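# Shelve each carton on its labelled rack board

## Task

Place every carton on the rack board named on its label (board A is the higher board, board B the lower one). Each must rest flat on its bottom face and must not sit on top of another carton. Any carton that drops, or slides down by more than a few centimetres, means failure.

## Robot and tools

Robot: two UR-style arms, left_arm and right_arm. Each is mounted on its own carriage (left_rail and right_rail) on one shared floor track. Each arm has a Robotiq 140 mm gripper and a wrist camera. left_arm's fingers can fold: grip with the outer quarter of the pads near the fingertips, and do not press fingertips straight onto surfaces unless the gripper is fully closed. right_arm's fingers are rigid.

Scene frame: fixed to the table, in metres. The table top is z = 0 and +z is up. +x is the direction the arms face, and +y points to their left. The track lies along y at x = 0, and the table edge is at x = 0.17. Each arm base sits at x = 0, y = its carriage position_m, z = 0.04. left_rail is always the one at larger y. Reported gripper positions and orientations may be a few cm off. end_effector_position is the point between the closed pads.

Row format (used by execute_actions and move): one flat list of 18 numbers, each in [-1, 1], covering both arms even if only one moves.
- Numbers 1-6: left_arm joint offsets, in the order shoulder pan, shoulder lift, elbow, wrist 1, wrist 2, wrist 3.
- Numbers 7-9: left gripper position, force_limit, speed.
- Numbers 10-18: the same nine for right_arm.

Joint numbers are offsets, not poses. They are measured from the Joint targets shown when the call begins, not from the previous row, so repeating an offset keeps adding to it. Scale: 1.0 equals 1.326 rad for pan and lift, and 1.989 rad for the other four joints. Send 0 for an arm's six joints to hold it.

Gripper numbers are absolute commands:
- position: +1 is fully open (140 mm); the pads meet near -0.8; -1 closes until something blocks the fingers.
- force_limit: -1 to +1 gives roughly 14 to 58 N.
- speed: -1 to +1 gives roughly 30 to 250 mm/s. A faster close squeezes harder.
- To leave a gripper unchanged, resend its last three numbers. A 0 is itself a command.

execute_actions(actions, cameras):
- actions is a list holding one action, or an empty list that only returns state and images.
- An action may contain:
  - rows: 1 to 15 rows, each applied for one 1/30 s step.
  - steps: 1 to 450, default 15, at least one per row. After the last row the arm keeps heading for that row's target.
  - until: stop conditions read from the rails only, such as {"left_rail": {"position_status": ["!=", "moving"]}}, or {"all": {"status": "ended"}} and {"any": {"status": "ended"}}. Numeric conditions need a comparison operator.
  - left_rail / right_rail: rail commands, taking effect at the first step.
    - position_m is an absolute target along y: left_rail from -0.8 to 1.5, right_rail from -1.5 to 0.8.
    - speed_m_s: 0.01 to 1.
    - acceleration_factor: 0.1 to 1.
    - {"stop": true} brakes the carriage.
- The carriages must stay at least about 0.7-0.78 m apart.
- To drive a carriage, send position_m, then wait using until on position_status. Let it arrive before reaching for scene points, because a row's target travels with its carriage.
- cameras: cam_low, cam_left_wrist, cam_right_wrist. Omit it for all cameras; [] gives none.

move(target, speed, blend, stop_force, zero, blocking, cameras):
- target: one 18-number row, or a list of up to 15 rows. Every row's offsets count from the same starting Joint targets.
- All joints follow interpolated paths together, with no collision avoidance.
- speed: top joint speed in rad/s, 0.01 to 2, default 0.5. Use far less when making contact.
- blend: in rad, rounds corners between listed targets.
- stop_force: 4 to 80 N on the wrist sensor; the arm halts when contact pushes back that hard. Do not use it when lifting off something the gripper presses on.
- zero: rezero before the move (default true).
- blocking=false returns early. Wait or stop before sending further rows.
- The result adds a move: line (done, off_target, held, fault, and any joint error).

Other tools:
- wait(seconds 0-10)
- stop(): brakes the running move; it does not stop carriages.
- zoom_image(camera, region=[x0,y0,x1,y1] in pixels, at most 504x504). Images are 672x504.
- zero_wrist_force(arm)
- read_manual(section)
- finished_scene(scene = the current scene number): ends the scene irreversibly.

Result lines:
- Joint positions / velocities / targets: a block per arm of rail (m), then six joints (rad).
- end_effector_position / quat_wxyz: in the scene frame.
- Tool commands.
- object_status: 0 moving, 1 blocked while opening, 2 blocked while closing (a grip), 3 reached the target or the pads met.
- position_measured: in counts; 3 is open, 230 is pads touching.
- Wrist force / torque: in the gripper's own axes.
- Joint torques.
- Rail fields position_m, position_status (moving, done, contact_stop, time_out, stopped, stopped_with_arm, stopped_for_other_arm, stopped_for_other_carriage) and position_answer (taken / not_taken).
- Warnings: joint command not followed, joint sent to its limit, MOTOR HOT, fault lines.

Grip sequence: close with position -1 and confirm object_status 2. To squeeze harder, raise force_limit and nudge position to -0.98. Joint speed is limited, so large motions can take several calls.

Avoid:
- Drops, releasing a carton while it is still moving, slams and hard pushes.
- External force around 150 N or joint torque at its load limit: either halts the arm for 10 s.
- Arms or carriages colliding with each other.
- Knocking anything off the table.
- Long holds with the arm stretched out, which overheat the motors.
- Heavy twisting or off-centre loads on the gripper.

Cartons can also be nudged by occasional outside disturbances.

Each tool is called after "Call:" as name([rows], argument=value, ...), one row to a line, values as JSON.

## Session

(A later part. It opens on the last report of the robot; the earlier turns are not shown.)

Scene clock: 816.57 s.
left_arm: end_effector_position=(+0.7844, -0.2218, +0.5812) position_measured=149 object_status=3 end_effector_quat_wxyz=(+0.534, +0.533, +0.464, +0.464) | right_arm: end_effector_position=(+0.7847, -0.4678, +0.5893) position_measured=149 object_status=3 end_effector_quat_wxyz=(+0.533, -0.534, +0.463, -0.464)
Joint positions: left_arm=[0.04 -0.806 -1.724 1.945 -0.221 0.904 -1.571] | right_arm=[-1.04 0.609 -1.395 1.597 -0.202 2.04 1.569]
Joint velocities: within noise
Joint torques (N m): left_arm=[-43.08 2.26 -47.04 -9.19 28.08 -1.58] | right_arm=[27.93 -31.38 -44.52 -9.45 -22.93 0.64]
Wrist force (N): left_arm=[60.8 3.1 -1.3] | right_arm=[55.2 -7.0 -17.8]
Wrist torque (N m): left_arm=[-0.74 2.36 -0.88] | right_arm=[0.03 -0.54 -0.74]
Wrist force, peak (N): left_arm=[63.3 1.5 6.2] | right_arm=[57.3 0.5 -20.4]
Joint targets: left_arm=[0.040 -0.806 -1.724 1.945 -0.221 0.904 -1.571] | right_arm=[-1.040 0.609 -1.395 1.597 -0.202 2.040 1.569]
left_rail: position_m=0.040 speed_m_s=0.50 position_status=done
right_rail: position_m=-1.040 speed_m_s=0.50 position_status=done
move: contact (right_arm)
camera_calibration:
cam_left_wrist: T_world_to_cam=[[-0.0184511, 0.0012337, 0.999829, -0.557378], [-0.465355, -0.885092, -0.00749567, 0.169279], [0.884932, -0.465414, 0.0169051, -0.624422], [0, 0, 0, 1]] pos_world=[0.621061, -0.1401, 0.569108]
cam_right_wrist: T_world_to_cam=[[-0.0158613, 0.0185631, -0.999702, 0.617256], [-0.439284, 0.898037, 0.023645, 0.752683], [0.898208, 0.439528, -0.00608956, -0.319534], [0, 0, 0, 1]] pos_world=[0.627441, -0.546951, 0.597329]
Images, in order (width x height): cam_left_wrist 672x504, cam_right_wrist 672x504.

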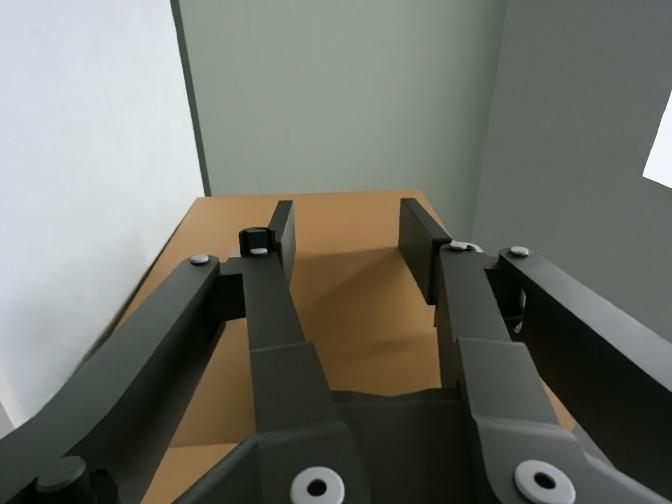

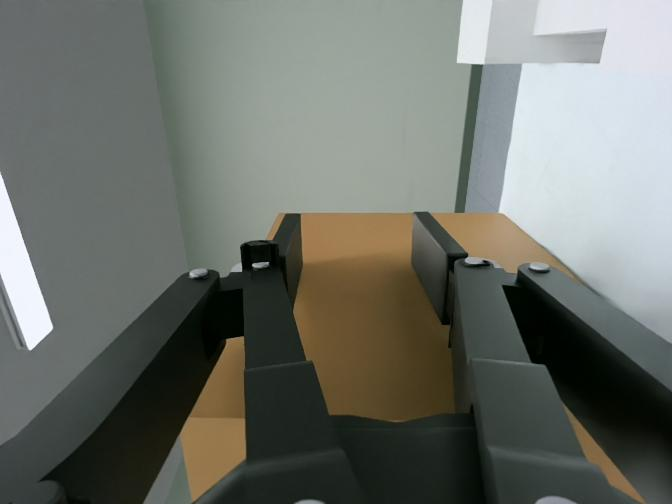

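Call:
move(target=[0,0.0007,0.0019,-0.0023,0,0,-0.16,1,0,0,0.0005,0.0013,-0.0016,0,0,-0.16,1,0], speed=0.02, stop_force=20, cameras=[])

Scene clock: 823.53 s.
left_arm: end_effector_position=(+0.7844, -0.2217, +0.5786) position_measured=149 object_status=3 end_effector_quat_wxyz=(+0.534, +0.533, +0.464, +0.464) | right_arm: end_effector_position=(+0.7847, -0.4678, +0.5874) position_measured=149 object_status=3 end_effector_quat_wxyz=(+0.533, -0.534, +0.463, -0.464)
Joint positions: left_arm=[0.04 -0.806 -1.723 1.948 -0.226 0.904 -1.571] | right_arm=[-1.04 0.609 -1.394 1.599 -0.205 2.04 1.569]
Joint velocities: within noise
Joint torques (N m): left_arm=[-44.34 18.75 -32.87 -2.48 27.84 -1.11] | right_arm=[28.01 -34.31 -42.09 -10.93 -22.86 0.34]
Wrist force (N): left_arm=[60.5 21.3 -9.3] | right_arm=[54.4 -3.3 -15.8]
Wrist torque (N m): left_arm=[-1.44 2.21 -1.03] | right_arm=[0.45 -0.09 -0.56]
Wrist force, peak (N): left_arm=[60.5 21.6 -9.5] | right_arm=[56.0 -5.3 -18.2]
Joint targets: left_arm=[0.040 -0.806 -1.723 1.948 -0.226 0.904 -1.571] | right_arm=[-1.040 0.609 -1.394 1.599 -0.205 2.040 1.569]
left_rail: position_m=0.040 speed_m_s=0.50 position_status=done
right_rail: position_m=-1.040 speed_m_s=0.50 position_status=done
move: done
No camera images: "cameras" was empty.

Call:
move(target=[0,0,0,0,0,0,-0.16,1,0,0,0.0005,0.0015,-0.0018,0,0,-0.16,1,0], speed=0.02, stop_force=20, cameras=[])

Scene clock: 829.07 s.
left_arm: end_effector_position=(+0.7844, -0.2217, +0.5786) position_measured=149 object_status=3 end_effector_quat_wxyz=(+0.534, +0.533, +0.464, +0.464) | right_arm: end_effector_position=(+0.7847, -0.4679, +0.5854) position_measured=149 object_status=3 end_effector_quat_wxyz=(+0.533, -0.534, +0.463, -0.464)
Joint positions: left_arm=[0.04 -0.806 -1.723 1.948 -0.226 0.904 -1.571] | right_arm=[-1.04 0.609 -1.393 1.602 -0.208 2.04 1.569]
Joint velocities: within noise
Joint torques (N m): left_arm=[-45.53 3.25 -41.29 -0.39 27.94 -1.39] | right_arm=[28.41 -11.62 -28.73 -4.64 -23.29 0.51]
Wrist force (N): left_arm=[58.8 15.1 -6.7] | right_arm=[56.8 -23.4 -22.3]
Wrist torque (N m): left_arm=[-1.22 2.20 -0.91] | right_arm=[-0.43 -0.16 -0.21]
Wrist force, peak (N): left_arm=[60.7 21.6 -9.2] | right_arm=[57.4 -23.1 -22.4]
Joint targets: left_arm=[0.040 -0.806 -1.723 1.948 -0.226 0.904 -1.571] | right_arm=[-1.040 0.609 -1.393 1.602 -0.208 2.040 1.569]
left_rail: position_m=0.040 speed_m_s=0.50 position_status=done
right_rail: position_m=-1.040 speed_m_s=0.50 position_status=done
move: contact (right_arm)
No camera images: "cameras" was empty.

Call:
move(target=[0.0161,-0.0081,0.0045,0.001,0.0108,0,-0.16,1,0,0.0093,0.0094,-0.0076,0.0013,0.0062,0,-0.16,1,0], speed=0.025, cameras=["cam_left_wrist","cam_right_wrist"])

Scene clock: 841.50 s.
left_arm: end_effector_position=(+0.7844, -0.2079, +0.5786) position_measured=149 object_status=3 end_effector_quat_wxyz=(+0.534, +0.533, +0.464, +0.464) | right_arm: end_effector_position=(+0.7845, -0.4579, +0.5854) position_measured=149 object_status=3 end_effector_quat_wxyz=(+0.533, -0.534, +0.463, -0.464)
Joint positions: left_arm=[0.04 -0.785 -1.733 1.957 -0.224 0.925 -1.571] | right_arm=[-1.04 0.622 -1.381 1.587 -0.206 2.052 1.569]
Joint velocities: within noise
Joint torques (N m): left_arm=[-4.84 -44.25 -35.07 1.4 15.53 -1.36] | right_arm=[35.55 -26.84 -42.53 1.84 -4.48 0.55]
Wrist force (N): left_arm=[25.4 9.8 0.5] | right_arm=[34.6 -15.0 -5.0]
Wrist torque (N m): left_arm=[-0.44 1.08 -0.73] | right_arm=[-0.51 0.56 0.04]
Wrist force, peak (N): left_arm=[59.1 15.3 -6.5] | right_arm=[63.3 -22.3 -18.6]
Joint targets: left_arm=[0.040 -0.785 -1.734 1.957 -0.224 0.925 -1.571] | right_arm=[-1.040 0.622 -1.381 1.587 -0.206 2.053 1.569]
left_rail: position_m=0.040 speed_m_s=0.50 position_status=done
right_rail: position_m=-1.040 speed_m_s=0.50 position_status=done
move: done
camera_calibration:
cam_left_wrist: T_world_to_cam=[[-0.0182082, 0.000984752, 0.999834, -0.554972], [-0.465572, -0.884977, -0.00760701, 0.181757], [0.884823, -0.465633, 0.0165723, -0.617681], [0, 0, 0, 1]] pos_world=[0.621054, -0.126216, 0.566498]
cam_right_wrist: T_world_to_cam=[[-0.0158457, 0.0185698, -0.999702, 0.613201], [-0.439341, 0.898009, 0.0236445, 0.743777], [0.898181, 0.439585, -0.00607112, -0.323751], [0, 0, 0, 1]] pos_world=[0.627275, -0.536989, 0.593467]
Images, in order (width x height): cam_left_wrist 672x504, cam_right_wrist 672x504.

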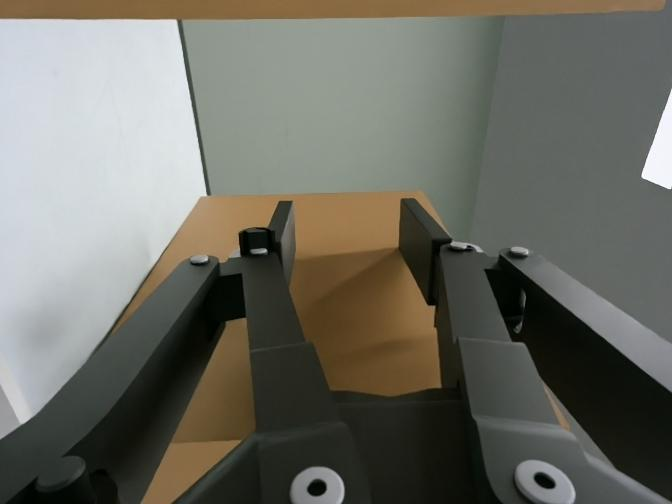

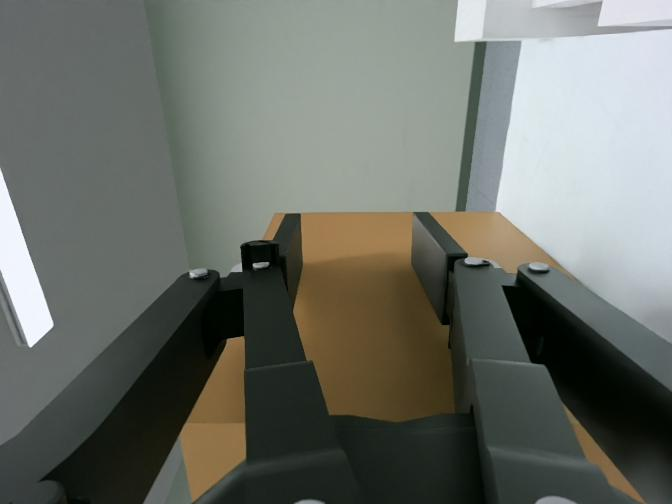

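Call:
move(target=[0.0092,-0.0047,0.0026,0.0006,0.0061,0,-0.16,1,0,-0.0139,-0.0142,0.0114,-0.002,-0.0093,0,-0.16,1,0], speed=0.025)

Scene clock: 859.77 s.
left_arm: end_effector_position=(+0.7842, -0.1998, +0.5785) position_measured=149 object_status=3 end_effector_quat_wxyz=(+0.534, +0.533, +0.464, +0.464) | right_arm: end_effector_position=(+0.7846, -0.4727, +0.5854) position_measured=149 object_status=3 end_effector_quat_wxyz=(+0.533, -0.534, +0.463, -0.464)
Joint positions: left_arm=[0.04 -0.773 -1.74 1.963 -0.223 0.937 -1.571] | right_arm=[-1.04 0.603 -1.4 1.61 -0.21 2.034 1.569]
Joint velocities: within noise
Joint torques (N m): left_arm=[10.32 -53.26 -39.81 0.62 2.88 -1.46] | right_arm=[-16.7 -79.56 -34.98 -6.72 -2.25 0.53]
Wrist force (N): left_arm=[0.0 -0.3 0.3] | right_arm=[0.1 1.2 -3.8]
Wrist torque (N m): left_arm=[-0.02 0.11 -0.29] | right_arm=[-0.41 -0.23 -0.36]
Wrist force, peak (N): left_arm=[25.2 9.5 0.6] | right_arm=[34.3 -14.4 -5.1]
Joint targets: left_arm=[0.040 -0.773 -1.740 1.963 -0.223 0.937 -1.571] | right_arm=[-1.040 0.603 -1.400 1.610 -0.210 2.034 1.569]
left_rail: position_m=0.040 speed_m_s=0.50 position_status=done
right_rail: position_m=-1.040 speed_m_s=0.50 position_status=done
move: done
camera_calibration:
cam_left_wrist: T_world_to_cam=[[-0.0181207, 0.000895841, 0.999835, -0.555004], [-0.465418, -0.885058, -0.00764207, 0.18877], [0.884906, -0.465479, 0.0164548, -0.613682], [0, 0, 0, 1]] pos_world=[0.620851, -0.118087, 0.566453]
cam_right_wrist: T_world_to_cam=[[-0.0157098, 0.0186697, -0.999702, 0.613412], [-0.439349, 0.898004, 0.0236746, 0.757106], [0.898179, 0.43959, -0.00590498, -0.317403], [0, 0, 0, 1]] pos_world=[0.627355, -0.55181, 0.593431]

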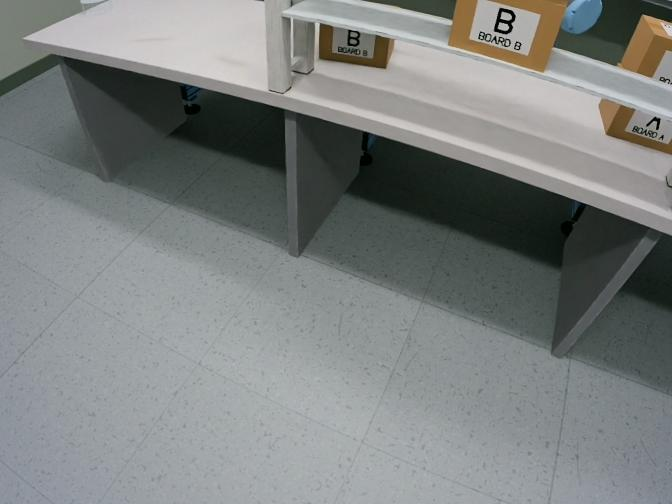

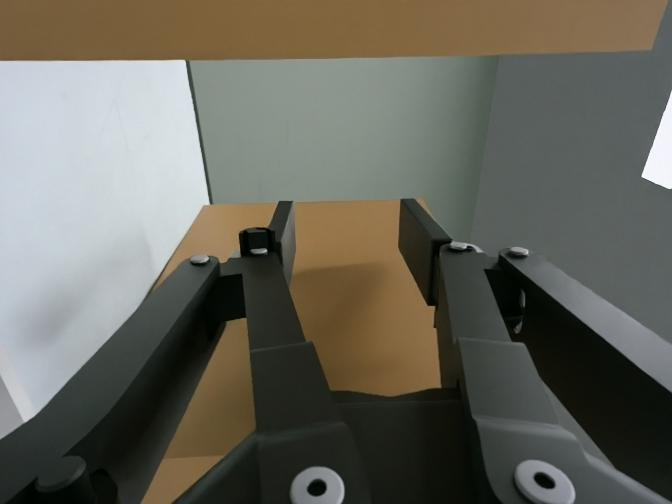

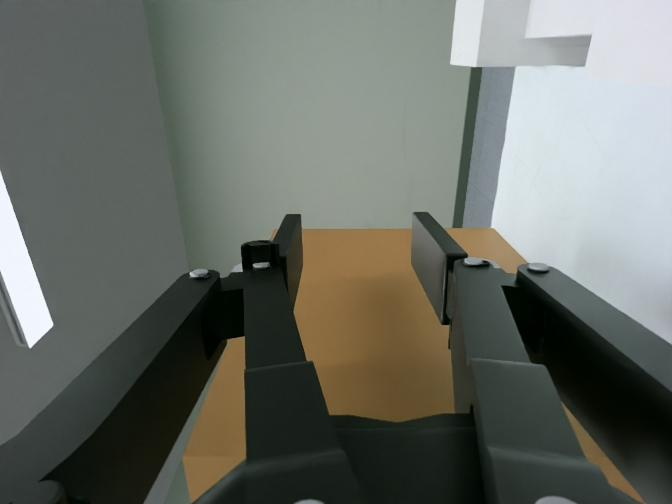

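Call:
move([
  [-0.1913,-0.1684,0.0782,0.034,-0.1275,0,-0.16,1,0,0.0955,-0.0945,0.0704,-0.0074,0.0637,0,-0.16,1,0],
  [-0.4403,-0.3096,0.125,0.0813,-0.2935,0,-0.16,1,0,0.1915,-0.1535,0.1102,-0.0078,0.1277,0,-0.16,1,0],
  [-0.6768,-0.3091,0.1405,0.0656,-0.4512,0,-0.16,1,0,0.1687,-0.3086,0.2203,-0.0146,0.1125,0,-0.16,1,0],
  [-0.7712,-0.2544,0.1332,0.0364,-0.5141,0,-0.16,1,0,0.0303,-0.5108,0.3107,0.0299,0.0202,0,-0.16,1,0],
], speed=0.3, blend=0.03)

Scene clock: 881.87 s.
left_arm: end_effector_position=(+0.4475, -0.3073, +0.5511) position_measured=149 object_status=3 end_effector_quat_wxyz=(+0.534, +0.533, +0.464, +0.464) | right_arm: end_effector_position=(+0.4472, -0.6923, +0.5509) position_measured=149 object_status=3 end_effector_quat_wxyz=(+0.533, -0.534, +0.463, -0.464)
Joint positions: left_arm=[0.04 -1.795 -2.077 2.227 -0.15 -0.085 -1.571] | right_arm=[-1.04 0.644 -2.077 2.228 -0.15 2.074 1.569]
Joint velocities: within noise
Joint torques (N m): left_arm=[-15.54 20.36 -59.3 -1.84 -2.71 -1.82] | right_arm=[-12.79 -14.57 -34.05 0.49 -2.24 0.41]
Wrist force (N): left_arm=[0.1 -0.8 0.6] | right_arm=[0.1 1.4 -3.8]
Wrist torque (N m): left_arm=[-0.14 0.07 -0.28] | right_arm=[-0.40 -0.19 -0.39]
Wrist force, peak (N): left_arm=[1.3 -0.4 1.9] | right_arm=[1.6 2.2 -5.1]
Joint targets: left_arm=[0.040 -1.795 -2.077 2.227 -0.150 -0.085 -1.571] | right_arm=[-1.040 0.643 -2.077 2.228 -0.150 2.074 1.569]
left_rail: position_m=0.040 speed_m_s=0.50 position_status=done
right_rail: position_m=-1.040 speed_m_s=0.50 position_status=done
move: done
camera_calibration:
cam_left_wrist: T_world_to_cam=[[-0.0182198, 0.000882844, 0.999834, -0.533539], [-0.46547, -0.88503, -0.00770073, -0.0632254], [0.884876, -0.465533, 0.016536, -0.365368], [0, 0, 0, 1]] pos_world=[0.284155, -0.225576, 0.539005]
cam_right_wrist: T_world_to_cam=[[-0.0158295, 0.018574, -0.999702, 0.577626], [-0.439352, 0.898004, 0.0236413, 0.806925], [0.898175, 0.439596, -0.00605446, 0.0820952], [0, 0, 0, 1]] pos_world=[0.289932, -0.771439, 0.558874]

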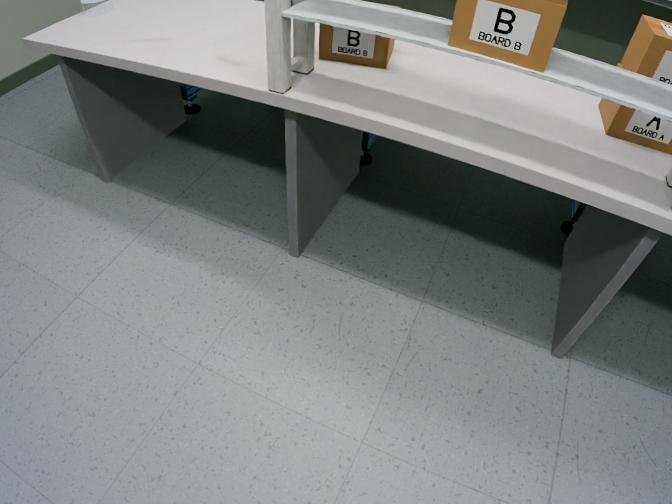

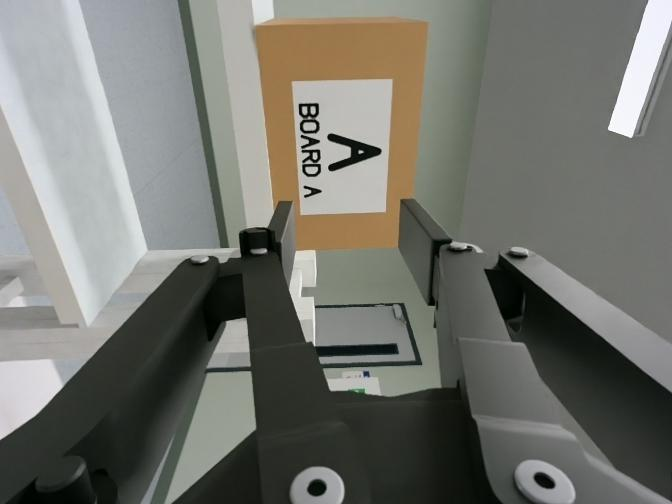

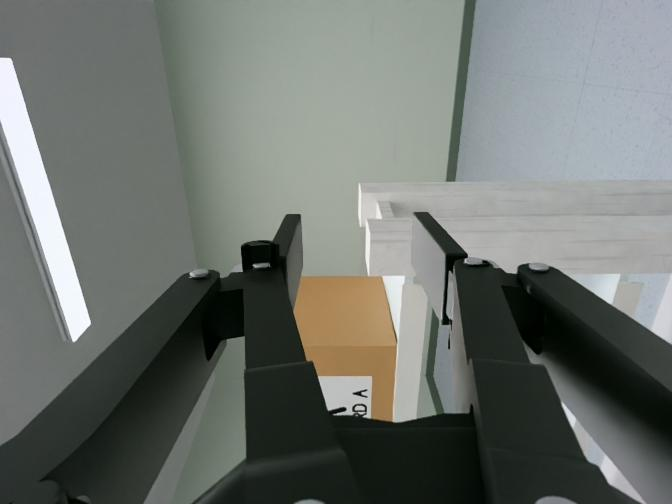

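Call:
move([
  [-0.0025,0.1029,-0.0365,-0.0321,-0.1034,0,-0.16,1,0,-0.1845,0.009,-0.003,-0.0036,-0.2248,0,-0.16,1,0],
  [-0.0025,0.1907,0.0682,-0.1953,-0.1034,0,-0.16,1,0,-0.1845,0.0898,0.1088,-0.1692,-0.2248,0,-0.16,1,0],
  [-0.0025,0.306,0.1225,-0.3265,-0.1034,0,-0.16,1,0,-0.1845,0.2114,0.1693,-0.3108,-0.2248,0,-0.16,1,0],
], speed=0.4, blend=0.02, cameras=["cam_left_wrist","cam_right_wrist"])

Scene clock: 913.83 s.
left_arm: end_effector_position=(+0.4336, -0.3059, +0.3006) position_measured=149 object_status=3 end_effector_quat_wxyz=(+0.484, +0.484, +0.516, +0.515) | right_arm: end_effector_position=(+0.5058, -0.6587, +0.3015) position_measured=149 object_status=3 end_effector_quat_wxyz=(+0.578, -0.578, +0.407, -0.408)
Joint positions: left_arm=[0.04 -1.798 -1.671 2.471 -0.799 -0.291 -1.571] | right_arm=[-1.04 0.399 -1.797 2.564 -0.768 1.627 1.569]
Joint velocities: within noise
Joint torques (N m): left_arm=[-14.83 -4.29 -22.62 -1.05 -1.56 -1.34] | right_arm=[-12.84 -0.65 -23.72 -7.45 -2.85 0.57]
Wrist force (N): left_arm=[-0.1 -0.5 0.4] | right_arm=[0.4 1.1 -3.7]
Wrist torque (N m): left_arm=[-0.03 0.13 -0.30] | right_arm=[-0.37 -0.24 -0.36]
Wrist force, peak (N): left_arm=[-0.5 1.8 -0.1] | right_arm=[-0.3 1.4 -4.8]
Joint targets: left_arm=[0.040 -1.798 -1.671 2.471 -0.800 -0.291 -1.571] | right_arm=[-1.040 0.399 -1.797 2.564 -0.768 1.627 1.569]
left_rail: position_m=0.040 speed_m_s=0.50 position_status=done
right_rail: position_m=-1.040 speed_m_s=0.50 position_status=done
move: done
camera_calibration:
cam_left_wrist: T_world_to_cam=[[-0.0180421, -0.00278286, 0.999833, -0.284609], [-0.278145, -0.960508, -0.00769255, -0.174739], [0.96037, -0.278238, 0.0165555, -0.323704], [0, 0, 0, 1]] pos_world=[0.257138, -0.258696, 0.288576]
cam_right_wrist: T_world_to_cam=[[-0.0182331, 0.0155633, -0.999713, 0.327832], [-0.610951, 0.79132, 0.0234619, 0.824969], [0.791458, 0.611204, -0.00491977, 0.179866], [0, 0, 0, 1]] pos_world=[0.367638, -0.767852, 0.309267]
Images, in order (width x height): cam_left_wrist 672x504, cam_right_wrist 672x504.

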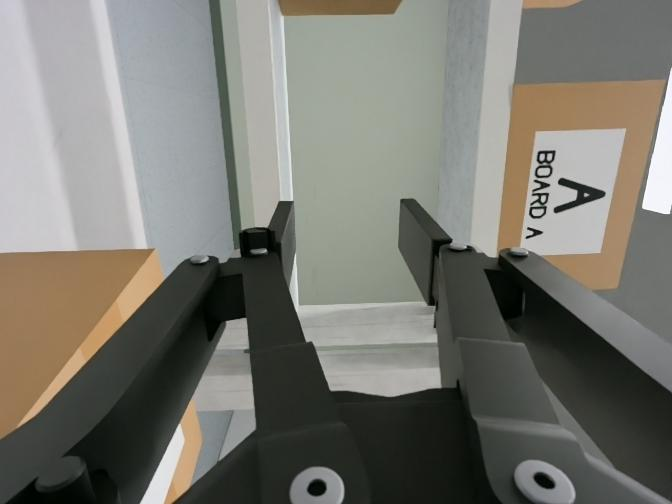

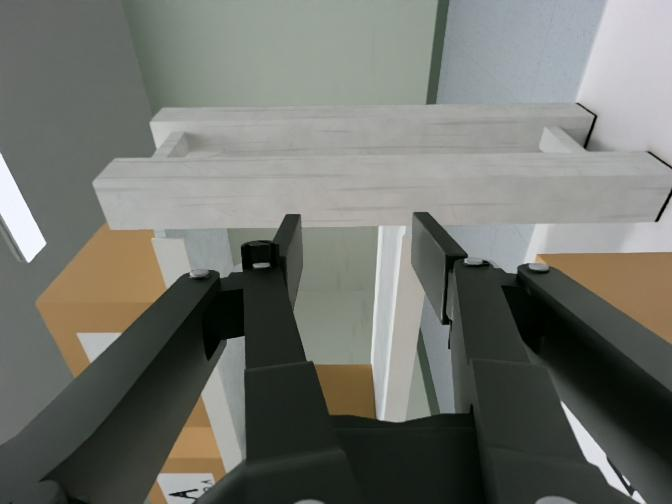

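Call:
move([
  [0,0.1685,0.0362,-0.1486,0,0,-0.16,1,0,0,0.1955,0.0423,-0.1726,0,0,-0.16,1,0],
  [0,0.3932,0.0491,-0.3113,0,0,-0.16,1,0,0,0.4713,0.058,-0.3721,0,0,-0.16,1,0],
], speed=0.3, blend=0.02, cameras=["cam_left_wrist","cam_right_wrist"])

Scene clock: 924.43 s.
left_arm: end_effector_position=(+0.4336, -0.3060, +0.0952) position_measured=149 object_status=3 end_effector_quat_wxyz=(+0.484, +0.484, +0.516, +0.515) | right_arm: end_effector_position=(+0.5057, -0.6587, +0.0953) position_measured=149 object_status=3 end_effector_quat_wxyz=(+0.578, -0.578, +0.407, -0.408)
Joint positions: left_arm=[0.04 -1.798 -1.15 2.569 -1.419 -0.291 -1.571] | right_arm=[-1.04 0.399 -1.172 2.68 -1.508 1.627 1.569]
Joint velocities: within noise
Joint torques (N m): left_arm=[-6.61 -24.74 4.16 -1.81 1.64 -1.2] | right_arm=[-1.41 -27.3 3.44 -7.47 -2.01 0.78]
Wrist force (N): left_arm=[-0.2 -0.3 0.0] | right_arm=[-0.1 1.8 -3.9]
Wrist torque (N m): left_arm=[0.00 0.15 -0.28] | right_arm=[-0.17 -0.16 -0.37]
Wrist force, peak (N): left_arm=[-0.2 -1.2 0.4] | right_arm=[0.2 2.4 -4.1]
Joint targets: left_arm=[0.040 -1.798 -1.150 2.569 -1.419 -0.291 -1.571] | right_arm=[-1.040 0.399 -1.172 2.680 -1.508 1.627 1.569]
left_rail: position_m=0.040 speed_m_s=0.50 position_status=done
right_rail: position_m=-1.040 speed_m_s=0.50 position_status=done
move: done
camera_calibration:
cam_left_wrist: T_world_to_cam=[[-0.0180134, -0.00265889, 0.999834, -0.0792105], [-0.27815, -0.960508, -0.00756557, -0.176453], [0.960369, -0.27824, 0.0165624, -0.320324], [0, 0, 0, 1]] pos_world=[0.257122, -0.258822, 0.0831677]
cam_right_wrist: T_world_to_cam=[[-0.0184207, 0.0154845, -0.99971, 0.121811], [-0.610947, 0.791322, 0.0235141, 0.82978], [0.791457, 0.611203, -0.00511647, 0.178943], [0, 0, 0, 1]] pos_world=[0.36757, -0.76788, 0.10318]
Images, in order (width x height): cam_left_wrist 672x504, cam_right_wrist 672x504.

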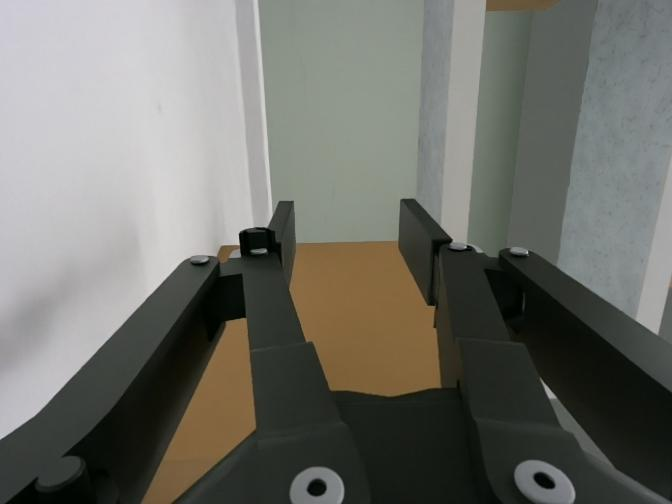

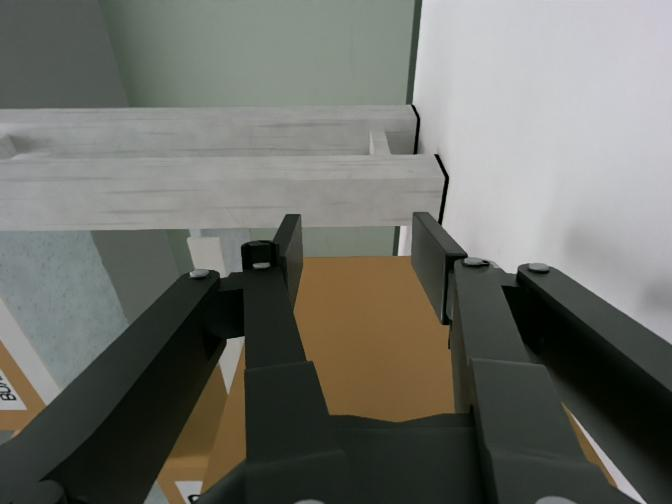

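Call:
move(target=[0.0442,0.0250,-0.0562,0.0396,0.0300,0,-0.16,1,0,0.1367,0.0118,-0.0423,0.0345,0.0915,0,-0.16,1,0], speed=0.06, stop_force=8)

Scene clock: 981.57 s.
left_arm: end_effector_position=(+0.4441, -0.3605, +0.0951) position_measured=149 object_status=3 end_effector_quat_wxyz=(+0.484, +0.484, +0.515, +0.515) | right_arm: end_effector_position=(+0.4969, -0.6114, +0.0951) position_measured=149 object_status=3 end_effector_quat_wxyz=(+0.578, -0.578, +0.407, -0.408)
Joint positions: left_arm=[0.04 -1.741 -1.118 2.46 -1.342 -0.232 -1.571] | right_arm=[-1.04 0.556 -1.158 2.607 -1.449 1.785 1.569]
Joint velocities: within noise
Joint torques (N m): left_arm=[-15.37 -70.24 -3.22 -1.12 -1.18 -1.18] | right_arm=[-13.22 -58.6 -1.57 -7.66 -4.1 0.88]
Wrist force (N): left_arm=[3.5 -2.2 -0.6] | right_arm=[3.3 1.5 -3.8]
Wrist torque (N m): left_arm=[0.01 0.29 -0.15] | right_arm=[-0.61 -0.23 -0.29]
Wrist force, peak (N): left_arm=[9.1 -0.8 -2.2] | right_arm=[9.5 1.3 -6.3]
Joint targets: left_arm=[0.040 -1.741 -1.118 2.460 -1.342 -0.232 -1.571] | right_arm=[-1.040 0.556 -1.158 2.607 -1.449 1.785 1.569]
left_rail: position_m=0.040 speed_m_s=0.50 position_status=done
right_rail: position_m=-1.040 speed_m_s=0.50 position_status=done
move: contact (left_arm, right_arm); right_arm: the shoulder pan is farthest, 0.024 rad from its target
camera_calibration:
cam_left_wrist: T_world_to_cam=[[-0.0180681, -0.00293392, 0.999832, -0.0791065], [-0.27895, -0.960273, -0.00785878, -0.225364], [0.960136, -0.279045, 0.0165319, -0.345818], [0, 0, 0, 1]] pos_world=[0.267737, -0.313142, 0.0830392]
cam_right_wrist: T_world_to_cam=[[-0.0185942, 0.0155112, -0.999707, 0.120764], [-0.610402, 0.791739, 0.0236377, 0.786913], [0.791873, 0.610663, -0.00525371, 0.156489], [0, 0, 0, 1]] pos_world=[0.35866, -0.720465, 0.10295]

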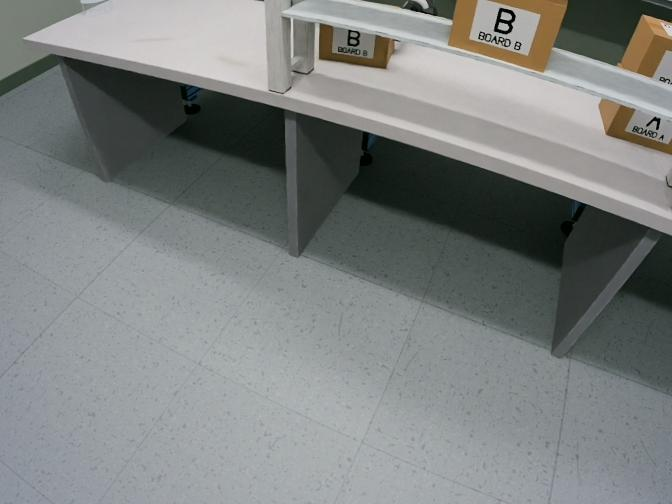

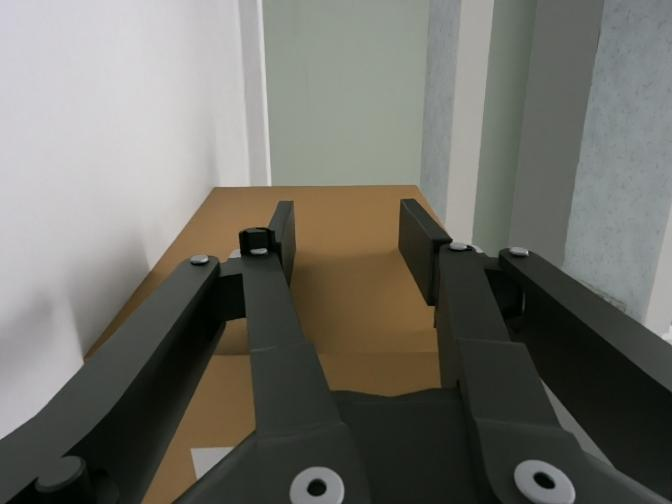

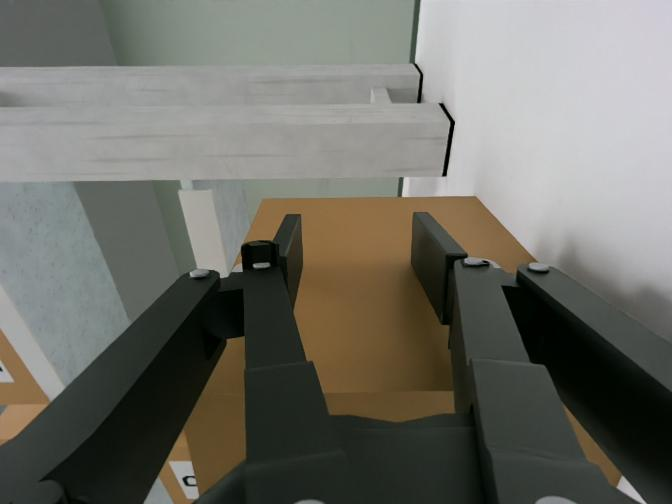

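Call:
move([
  [-0.0078,-0.0044,0.0100,-0.0070,-0.0053,0,-0.16,1,0,-0.0243,-0.0021,0.0075,-0.0061,-0.0163,0,-0.16,1,0],
  [0.0130,0.0031,-0.0059,0.0038,-0.0147,0,-0.16,1,0,-0.0716,-0.0018,0.0034,-0.0022,-0.0707,0,-0.16,1,0],
], speed=0.15, cameras=[])

Call:
move(target=[0.0102,0.0072,-0.0142,0.0094,0.0068,0,-0.16,1,0,0.0331,0.0033,-0.0098,0.0075,0.0221,0,-0.16,1,0], speed=0.05, stop_force=8, cameras=["cam_left_wrist","cam_right_wrist"])

Scene clock: 1026.57 s.
left_arm: end_effector_position=(+0.4490, -0.3493, +0.0950) position_measured=149 object_status=3 end_effector_quat_wxyz=(+0.472, +0.472, +0.526, +0.526) | right_arm: end_effector_position=(+0.5169, -0.6167, +0.0954) position_measured=149 object_status=3 end_effector_quat_wxyz=(+0.587, -0.587, +0.394, -0.395)
Joint positions: left_arm=[0.04 -1.724 -1.114 2.448 -1.334 -0.262 -1.571] | right_arm=[-1.04 0.461 -1.161 2.613 -1.453 1.645 1.569]
Joint velocities: within noise
Joint torques (N m): left_arm=[12.36 -32.2 -20.27 4.29 -2.62 -0.93] | right_arm=[-13.54 -31.85 -14.8 0.53 -2.73 0.77]
Wrist force (N): left_arm=[0.1 -0.2 0.2] | right_arm=[0.6 0.8 -4.1]
Wrist torque (N m): left_arm=[0.01 0.09 -0.29] | right_arm=[-0.46 -0.28 -0.35]
Wrist force, peak (N): left_arm=[3.7 -2.4 -0.4] | right_arm=[3.2 2.3 -4.5]
Joint targets: left_arm=[0.040 -1.724 -1.114 2.448 -1.334 -0.262 -1.571] | right_arm=[-1.040 0.461 -1.161 2.613 -1.453 1.645 1.569]
left_rail: position_m=0.040 speed_m_s=0.50 position_status=done
right_rail: position_m=-1.040 speed_m_s=0.50 position_status=done
move: done
No camera images: "cameras" was empty.

Scene clock: 1028.30 s.
left_arm: end_effector_position=(+0.4514, -0.3587, +0.0950) position_measured=149 object_status=3 end_effector_quat_wxyz=(+0.472, +0.472, +0.527, +0.526) | right_arm: end_effector_position=(+0.5151, -0.6089, +0.0954) position_measured=149 object_status=3 end_effector_quat_wxyz=(+0.587, -0.587, +0.394, -0.395)
Joint positions: left_arm=[0.04 -1.715 -1.107 2.429 -1.321 -0.253 -1.571] | right_arm=[-1.04 0.486 -1.158 2.602 -1.445 1.67 1.569]
Joint velocities: within noise
Joint torques (N m): left_arm=[-16.28 -71.62 -1.63 -1.08 -1.78 -1.13] | right_arm=[-11.92 -58.85 0.58 -6.69 -4.17 0.73]
Wrist force (N): left_arm=[0.3 -0.5 0.3] | right_arm=[3.4 0.4 -2.6]
Wrist torque (N m): left_arm=[-0.03 0.10 -0.31] | right_arm=[-0.56 -0.16 -0.27]
Wrist force, peak (N): left_arm=[9.4 -0.5 -4.8] | right_arm=[9.3 -0.7 -7.5]
Joint targets: left_arm=[0.040 -1.715 -1.107 2.429 -1.321 -0.253 -1.571] | right_arm=[-1.040 0.486 -1.158 2.602 -1.445 1.670 1.569]
left_rail: position_m=0.040 speed_m_s=0.50 position_status=done
right_rail: position_m=-1.040 speed_m_s=0.50 position_status=done
move: contact (left_arm, right_arm); right_arm: the shoulder pan is farthest, 0.019 rad from its target
camera_calibration:
cam_left_wrist: T_world_to_cam=[[-0.0179135, -0.00374693, 0.999833, -0.0792044], [-0.233955, -0.972216, -0.00783509, -0.246203], [0.972082, -0.234056, 0.0165392, -0.341577], [0, 0, 0, 1]] pos_world=[0.273022, -0.319608, 0.0829115]
cam_right_wrist: T_world_to_cam=[[-0.0191731, 0.0146352, -0.999709, 0.121133], [-0.645841, 0.763109, 0.0235578, 0.796846], [0.763232, 0.646104, -0.00517916, 0.176858], [0, 0, 0, 1]] pos_world=[0.381974, -0.724122, 0.103242]
Images, in order (width x height): cam_left_wrist 672x504, cam_right_wrist 672x504.

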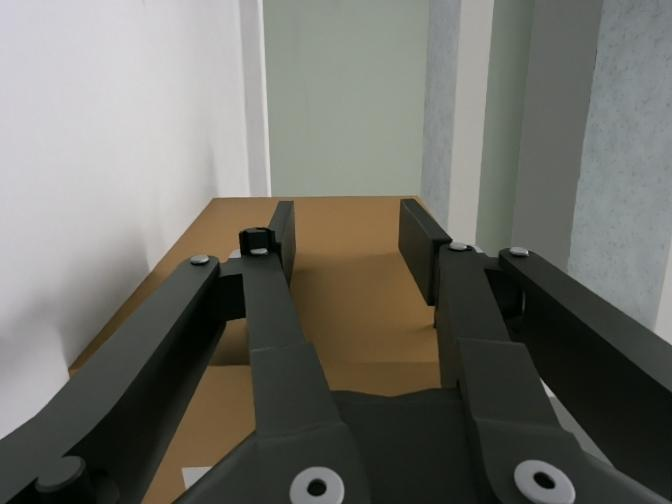

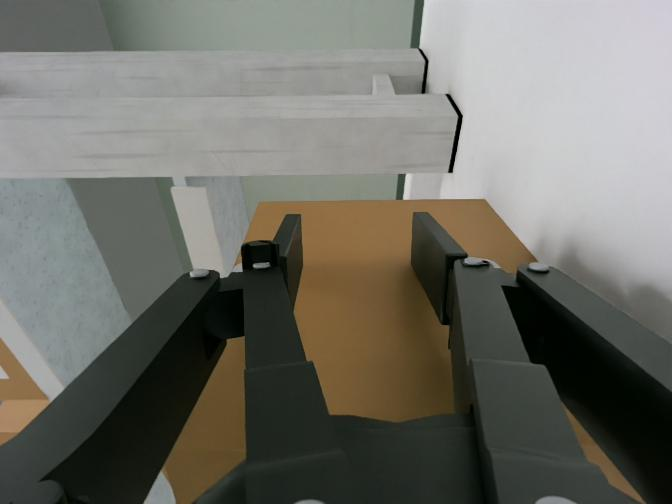

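Call:
move([
  [-0.0068,-0.0053,0.0096,-0.0065,-0.0045,0,-0.16,1,0,-0.0189,-0.0023,0.0055,-0.0040,-0.0126,0,-0.16,1,0],
  [0.0061,-0.0184,0.0375,-0.0257,0.0500,0,-0.16,1,0,0.0594,0.0017,-0.0046,0.0039,0.0849,0,-0.16,1,0],
], speed=0.15, cameras=[])

Call:
move(target=[0.0081,0.0066,-0.0140,0.0097,0.0054,0,-0.16,1,0,0.0297,0.0042,-0.0114,0.0086,0.0198,0,-0.16,1,0], speed=0.05, stop_force=8, cameras=["cam_left_wrist","cam_right_wrist"])

Scene clock: 1058.90 s.
left_arm: end_effector_position=(+0.4625, -0.3479, +0.0951) position_measured=149 object_status=3 end_effector_quat_wxyz=(+0.496, +0.495, +0.505, +0.504) | right_arm: end_effector_position=(+0.5053, -0.6203, +0.0951) position_measured=149 object_status=3 end_effector_quat_wxyz=(+0.568, -0.569, +0.420, -0.421)
Joint positions: left_arm=[0.04 -1.707 -1.131 2.503 -1.372 -0.153 -1.571] | right_arm=[-1.04 0.565 -1.156 2.593 -1.437 1.838 1.569]
Joint velocities: within noise
Joint torques (N m): left_arm=[12.33 -69.43 1.88 -1.98 2.71 -1.22] | right_arm=[14.11 -33.48 -15.33 0.71 3.89 0.57]
Wrist force (N): left_arm=[-0.2 -0.2 0.2] | right_arm=[0.6 0.3 -3.7]
Wrist torque (N m): left_arm=[0.01 0.15 -0.29] | right_arm=[-0.59 -0.31 -0.37]
Wrist force, peak (N): left_arm=[-0.8 -0.7 0.2] | right_arm=[3.4 1.2 -3.1]
Joint targets: left_arm=[0.040 -1.707 -1.131 2.503 -1.372 -0.153 -1.571] | right_arm=[-1.040 0.565 -1.156 2.593 -1.437 1.838 1.569]
left_rail: position_m=0.040 speed_m_s=0.50 position_status=done
right_rail: position_m=-1.040 speed_m_s=0.50 position_status=done
move: done
No camera images: "cameras" was empty.

Scene clock: 1060.70 s.
left_arm: end_effector_position=(+0.4638, -0.3558, +0.0950) position_measured=149 object_status=3 end_effector_quat_wxyz=(+0.496, +0.495, +0.505, +0.504) | right_arm: end_effector_position=(+0.5035, -0.6087, +0.0950) position_measured=149 object_status=3 end_effector_quat_wxyz=(+0.568, -0.569, +0.420, -0.421)
Joint positions: left_arm=[0.04 -1.7 -1.127 2.488 -1.362 -0.147 -1.571] | right_arm=[-1.04 0.597 -1.151 2.575 -1.423 1.871 1.569]
Joint velocities: within noise
Joint torques (N m): left_arm=[-18.04 -70.18 -1.51 -1.36 -1.78 -1.07] | right_arm=[-11.58 -58.89 -0.44 -6 -4.68 0.72]
Wrist force (N): left_arm=[2.0 -0.6 0.8] | right_arm=[4.2 -1.1 -2.8]
Wrist torque (N m): left_arm=[-0.03 0.20 -0.25] | right_arm=[-0.51 -0.20 -0.23]
Wrist force, peak (N): left_arm=[10.1 2.3 -2.8] | right_arm=[11.5 -1.1 -7.2]
Joint targets: left_arm=[0.040 -1.700 -1.127 2.488 -1.362 -0.147 -1.571] | right_arm=[-1.040 0.597 -1.151 2.575 -1.423 1.871 1.569]
left_rail: position_m=0.040 speed_m_s=0.50 position_status=done
right_rail: position_m=-1.040 speed_m_s=0.50 position_status=done
move: contact (left_arm, right_arm); left_arm: the elbow is farthest, 0.012 rad from its target
camera_calibration:
cam_left_wrist: T_world_to_cam=[[-0.0180499, -0.00128004, 0.999836, -0.0781008], [-0.321613, -0.946845, -0.00701822, -0.190886], [0.946699, -0.321687, 0.0166788, -0.372295], [0, 0, 0, 1]] pos_world=[0.28965, -0.300601, 0.0829578]
cam_right_wrist: T_world_to_cam=[[-0.0185613, 0.0159198, -0.999701, 0.121032], [-0.574514, 0.818151, 0.0236956, 0.786761], [0.818284, 0.574782, -0.0060398, 0.114515], [0, 0, 0, 1]] pos_world=[0.360547, -0.711438, 0.103045]
Images, in order (width x height): cam_left_wrist 672x504, cam_right_wrist 672x504.

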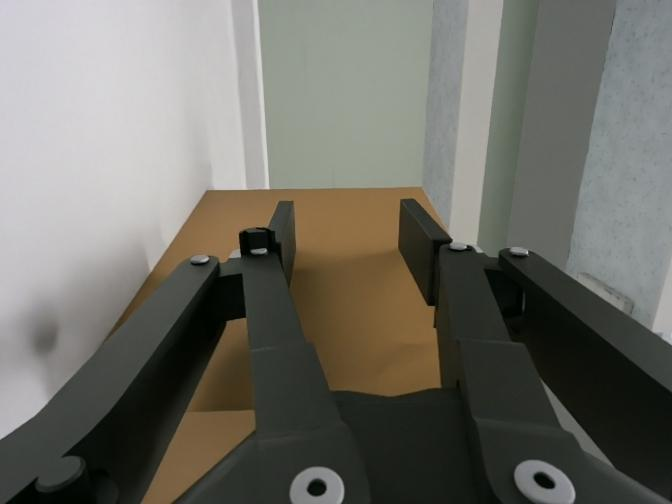

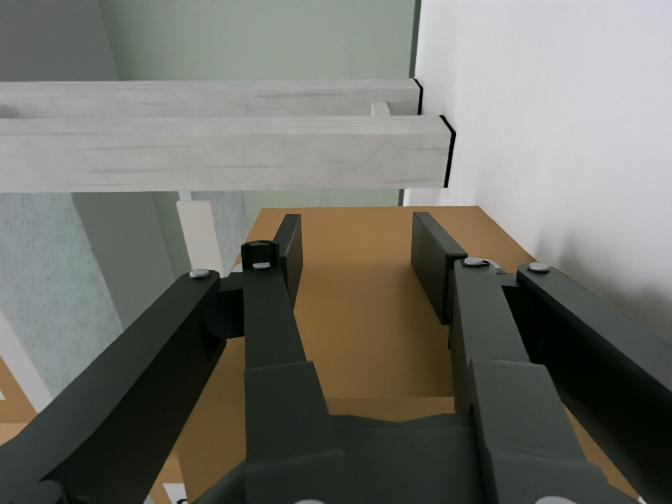

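Call:
move(target=[0.0023,0.0027,-0.0051,0.0038,0.0017,0,-0.16,1,0,0.0094,0.0013,-0.0040,0.0026,0.0063,0,-0.16,1,0], speed=0.012, stop_force=50, cameras=[])

Scene clock: 1072.50 s.
left_arm: end_effector_position=(+0.4643, -0.3603, +0.0949) position_measured=149 object_status=3 end_effector_quat_wxyz=(+0.496, +0.496, +0.504, +0.504) | right_arm: end_effector_position=(+0.5032, -0.6045, +0.0954) position_measured=149 object_status=3 end_effector_quat_wxyz=(+0.568, -0.569, +0.420, -0.421)
Joint positions: left_arm=[0.04 -1.698 -1.123 2.478 -1.355 -0.144 -1.571] | right_arm=[-1.04 0.608 -1.15 2.567 -1.418 1.882 1.569]
Joint velocities: within noise
Joint torques (N m): left_arm=[-37.83 -73.41 -34.61 -6.64 12.16 -1] | right_arm=[11.36 -56.81 -16.3 -8.11 -26.04 0.86]
Wrist force (N): left_arm=[50.5 -6.9 -4.3] | right_arm=[50.9 -6.8 -17.1]
Wrist torque (N m): left_arm=[0.28 1.95 -0.85] | right_arm=[-0.43 0.23 0.05]
Wrist force, peak (N): left_arm=[53.8 -7.3 -3.3] | right_arm=[55.1 -3.4 -18.8]
Joint targets: left_arm=[0.040 -1.698 -1.123 2.478 -1.355 -0.144 -1.571] | right_arm=[-1.040 0.608 -1.150 2.567 -1.418 1.882 1.569]
left_rail: position_m=0.040 speed_m_s=0.50 position_status=done
right_rail: position_m=-1.040 speed_m_s=0.50 position_status=done
move: contact (left_arm, right_arm)
No camera images: "cameras" was empty.

Call:
move([
  [0,-0.0503,-0.0005,0.0340,0,0,-0.16,1,0,0,-0.0568,-0.0005,0.0384,0,0,-0.16,1,0],
  [0,-0.1069,-0.0029,0.0742,0,0,-0.16,1,0,0,-0.1218,-0.0033,0.0845,0,0,-0.16,1,0],
], speed=0.06, blend=0.004)

Scene clock: 1107.47 s.
left_arm: end_effector_position=(+0.4643, -0.3605, +0.1508) position_measured=149 object_status=3 end_effector_quat_wxyz=(+0.496, +0.496, +0.504, +0.504) | right_arm: end_effector_position=(+0.5032, -0.6044, +0.1509) position_measured=149 object_status=3 end_effector_quat_wxyz=(+0.568, -0.569, +0.420, -0.421)
Joint positions: left_arm=[0.04 -1.698 -1.265 2.472 -1.207 -0.144 -1.571] | right_arm=[-1.04 0.608 -1.311 2.561 -1.25 1.882 1.569]
Joint velocities: within noise
Joint torques (N m): left_arm=[-33.97 -72.7 -62.63 -0.69 14.22 -1.1] | right_arm=[19.52 -58.33 -39.4 -2.27 -25.3 0.59]
Wrist force (N): left_arm=[49.1 -10.6 -4.3] | right_arm=[50.0 8.1 -11.3]
Wrist torque (N m): left_arm=[0.40 1.88 -0.55] | right_arm=[-0.40 0.54 0.25]
Wrist force, peak (N): left_arm=[54.5 -10.4 -3.6] | right_arm=[55.1 8.3 -13.0]
Joint targets: left_arm=[0.040 -1.698 -1.265 2.472 -1.207 -0.144 -1.571] | right_arm=[-1.040 0.608 -1.311 2.561 -1.250 1.882 1.569]
left_rail: position_m=0.040 speed_m_s=0.50 position_status=done
right_rail: position_m=-1.040 speed_m_s=0.50 position_status=done
move: done
camera_calibration:
cam_left_wrist: T_world_to_cam=[[-0.0182019, -0.00245994, 0.999831, -0.134225], [-0.321564, -0.946852, -0.00818365, -0.194603], [0.946713, -0.321659, 0.0164434, -0.375187], [0, 0, 0, 1]] pos_world=[0.290174, -0.305272, 0.138779]
cam_right_wrist: T_world_to_cam=[[-0.0178372, 0.0164227, -0.999706, 0.176705], [-0.574316, 0.818291, 0.0236897, 0.781793], [0.81844, 0.574569, -0.00516424, 0.112261], [0, 0, 0, 1]] pos_world=[0.36027, -0.707138, 0.158712]

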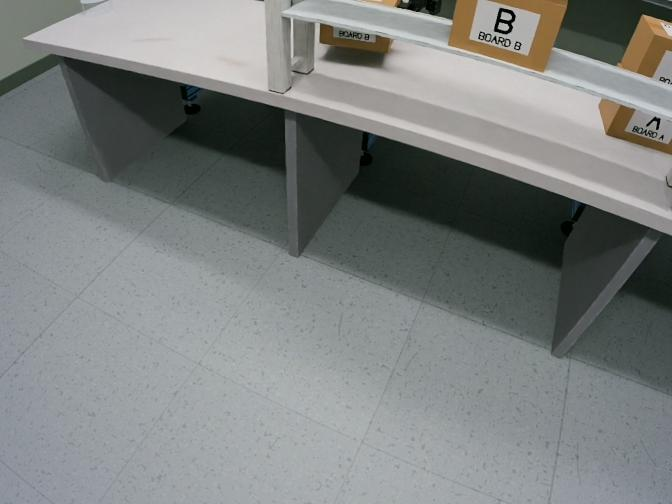

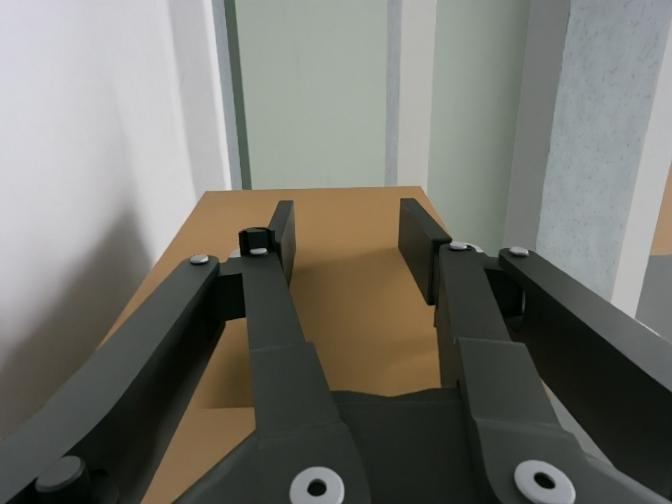

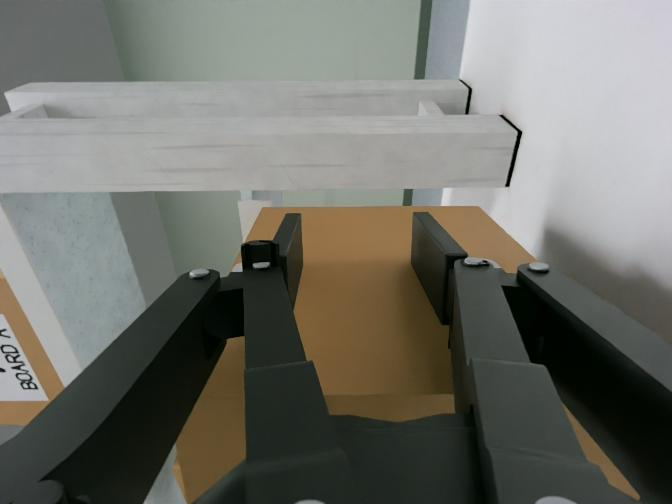

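Call:
move([
  [0,-0.0545,-0.0044,0.0407,0,0,-0.16,1,0,0,-0.0623,-0.0050,0.0465,0,0,-0.16,1,0],
  [0,-0.1061,-0.0109,0.0817,0,0,-0.16,1,0,0,-0.1210,-0.0123,0.0930,0,0,-0.16,1,0],
  [0,-0.1546,-0.0193,0.1223,0,0,-0.16,1,0,0,-0.1756,-0.0216,0.1387,0,0,-0.16,1,0],
  [0,-0.1994,-0.0295,0.1624,0,0,-0.16,1,0,0,-0.2254,-0.0328,0.1831,0,0,-0.16,1,0],
  [0,-0.2405,-0.0413,0.2016,0,0,-0.16,1,0,0,-0.2704,-0.0459,0.2262,0,0,-0.16,1,0],
  [0,-0.2776,-0.0546,0.2396,0,0,-0.16,1,0,0,-0.3104,-0.0605,0.2674,0,0,-0.16,1,0],
  [0,-0.3107,-0.0694,0.2766,0,0,-0.16,1,0,0,-0.3456,-0.0765,0.3069,0,0,-0.16,1,0],
], speed=0.12, blend=0.006, stop_force=15)

Scene clock: 1124.77 s.
left_arm: end_effector_position=(+0.4643, -0.3604, +0.3608) position_measured=149 object_status=3 end_effector_quat_wxyz=(+0.496, +0.496, +0.504, +0.504) | right_arm: end_effector_position=(+0.5033, -0.6044, +0.3607) position_measured=149 object_status=3 end_effector_quat_wxyz=(+0.568, -0.569, +0.420, -0.421)
Joint positions: left_arm=[0.04 -1.698 -1.677 2.334 -0.657 -0.144 -1.571] | right_arm=[-1.04 0.608 -1.77 2.409 -0.64 1.882 1.569]
Joint velocities: within noise
Joint torques (N m): left_arm=[-17.31 -43.85 -75.29 -0.52 20.22 -1.33] | right_arm=[27.39 -34.27 -55.99 -2.78 -24.87 1.05]
Wrist force (N): left_arm=[48.2 -10.6 -3.9] | right_arm=[48.5 7.8 -11.2]
Wrist torque (N m): left_arm=[0.51 1.79 -0.52] | right_arm=[-0.29 0.58 0.39]
Wrist force, peak (N): left_arm=[53.6 -10.4 -3.7] | right_arm=[53.7 7.7 -13.2]
Joint targets: left_arm=[0.040 -1.698 -1.677 2.334 -0.657 -0.144 -1.571] | right_arm=[-1.040 0.608 -1.770 2.409 -0.640 1.882 1.569]
left_rail: position_m=0.040 speed_m_s=0.50 position_status=done
right_rail: position_m=-1.040 speed_m_s=0.50 position_status=done
move: done
camera_calibration:
cam_left_wrist: T_world_to_cam=[[-0.0182194, -0.00259724, 0.999831, -0.34421], [-0.321564, -0.946851, -0.00831929, -0.19274], [0.946713, -0.321661, 0.0164158, -0.378611], [0, 0, 0, 1]] pos_world=[0.290186, -0.305174, 0.348764]
cam_right_wrist: T_world_to_cam=[[-0.0178373, 0.0164229, -0.999706, 0.386499], [-0.574316, 0.818291, 0.0236899, 0.776847], [0.81844, 0.574569, -0.00516415, 0.113279], [0, 0, 0, 1]] pos_world=[0.360337, -0.707121, 0.368567]

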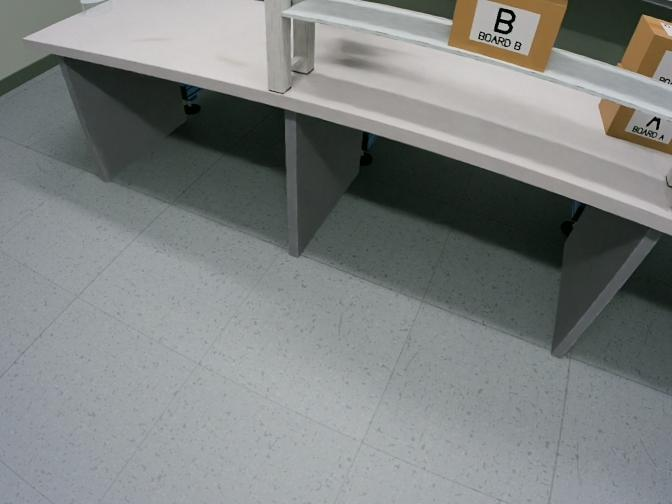

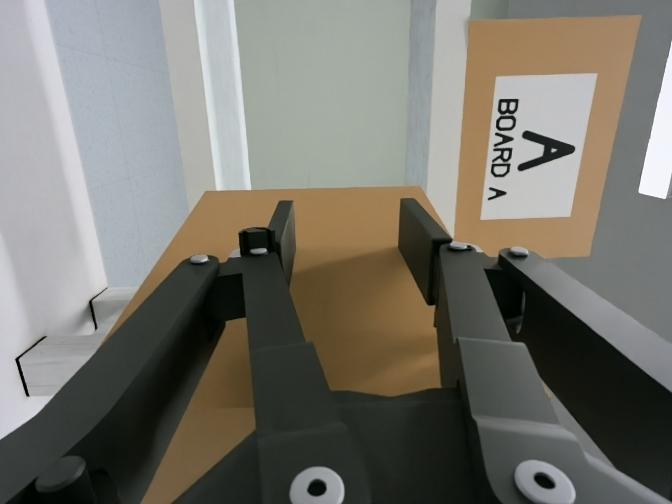

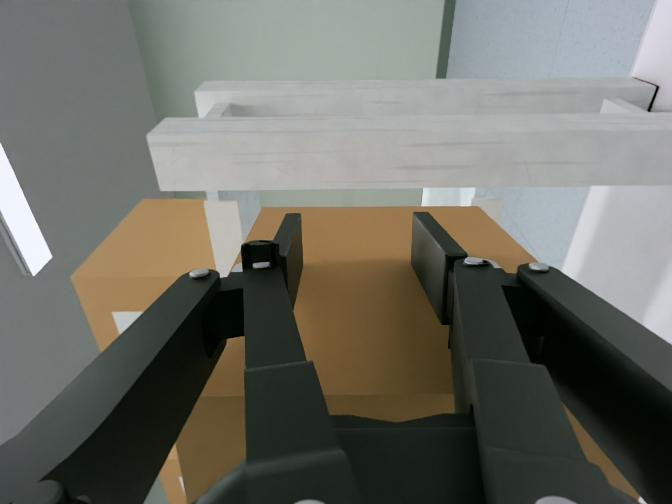

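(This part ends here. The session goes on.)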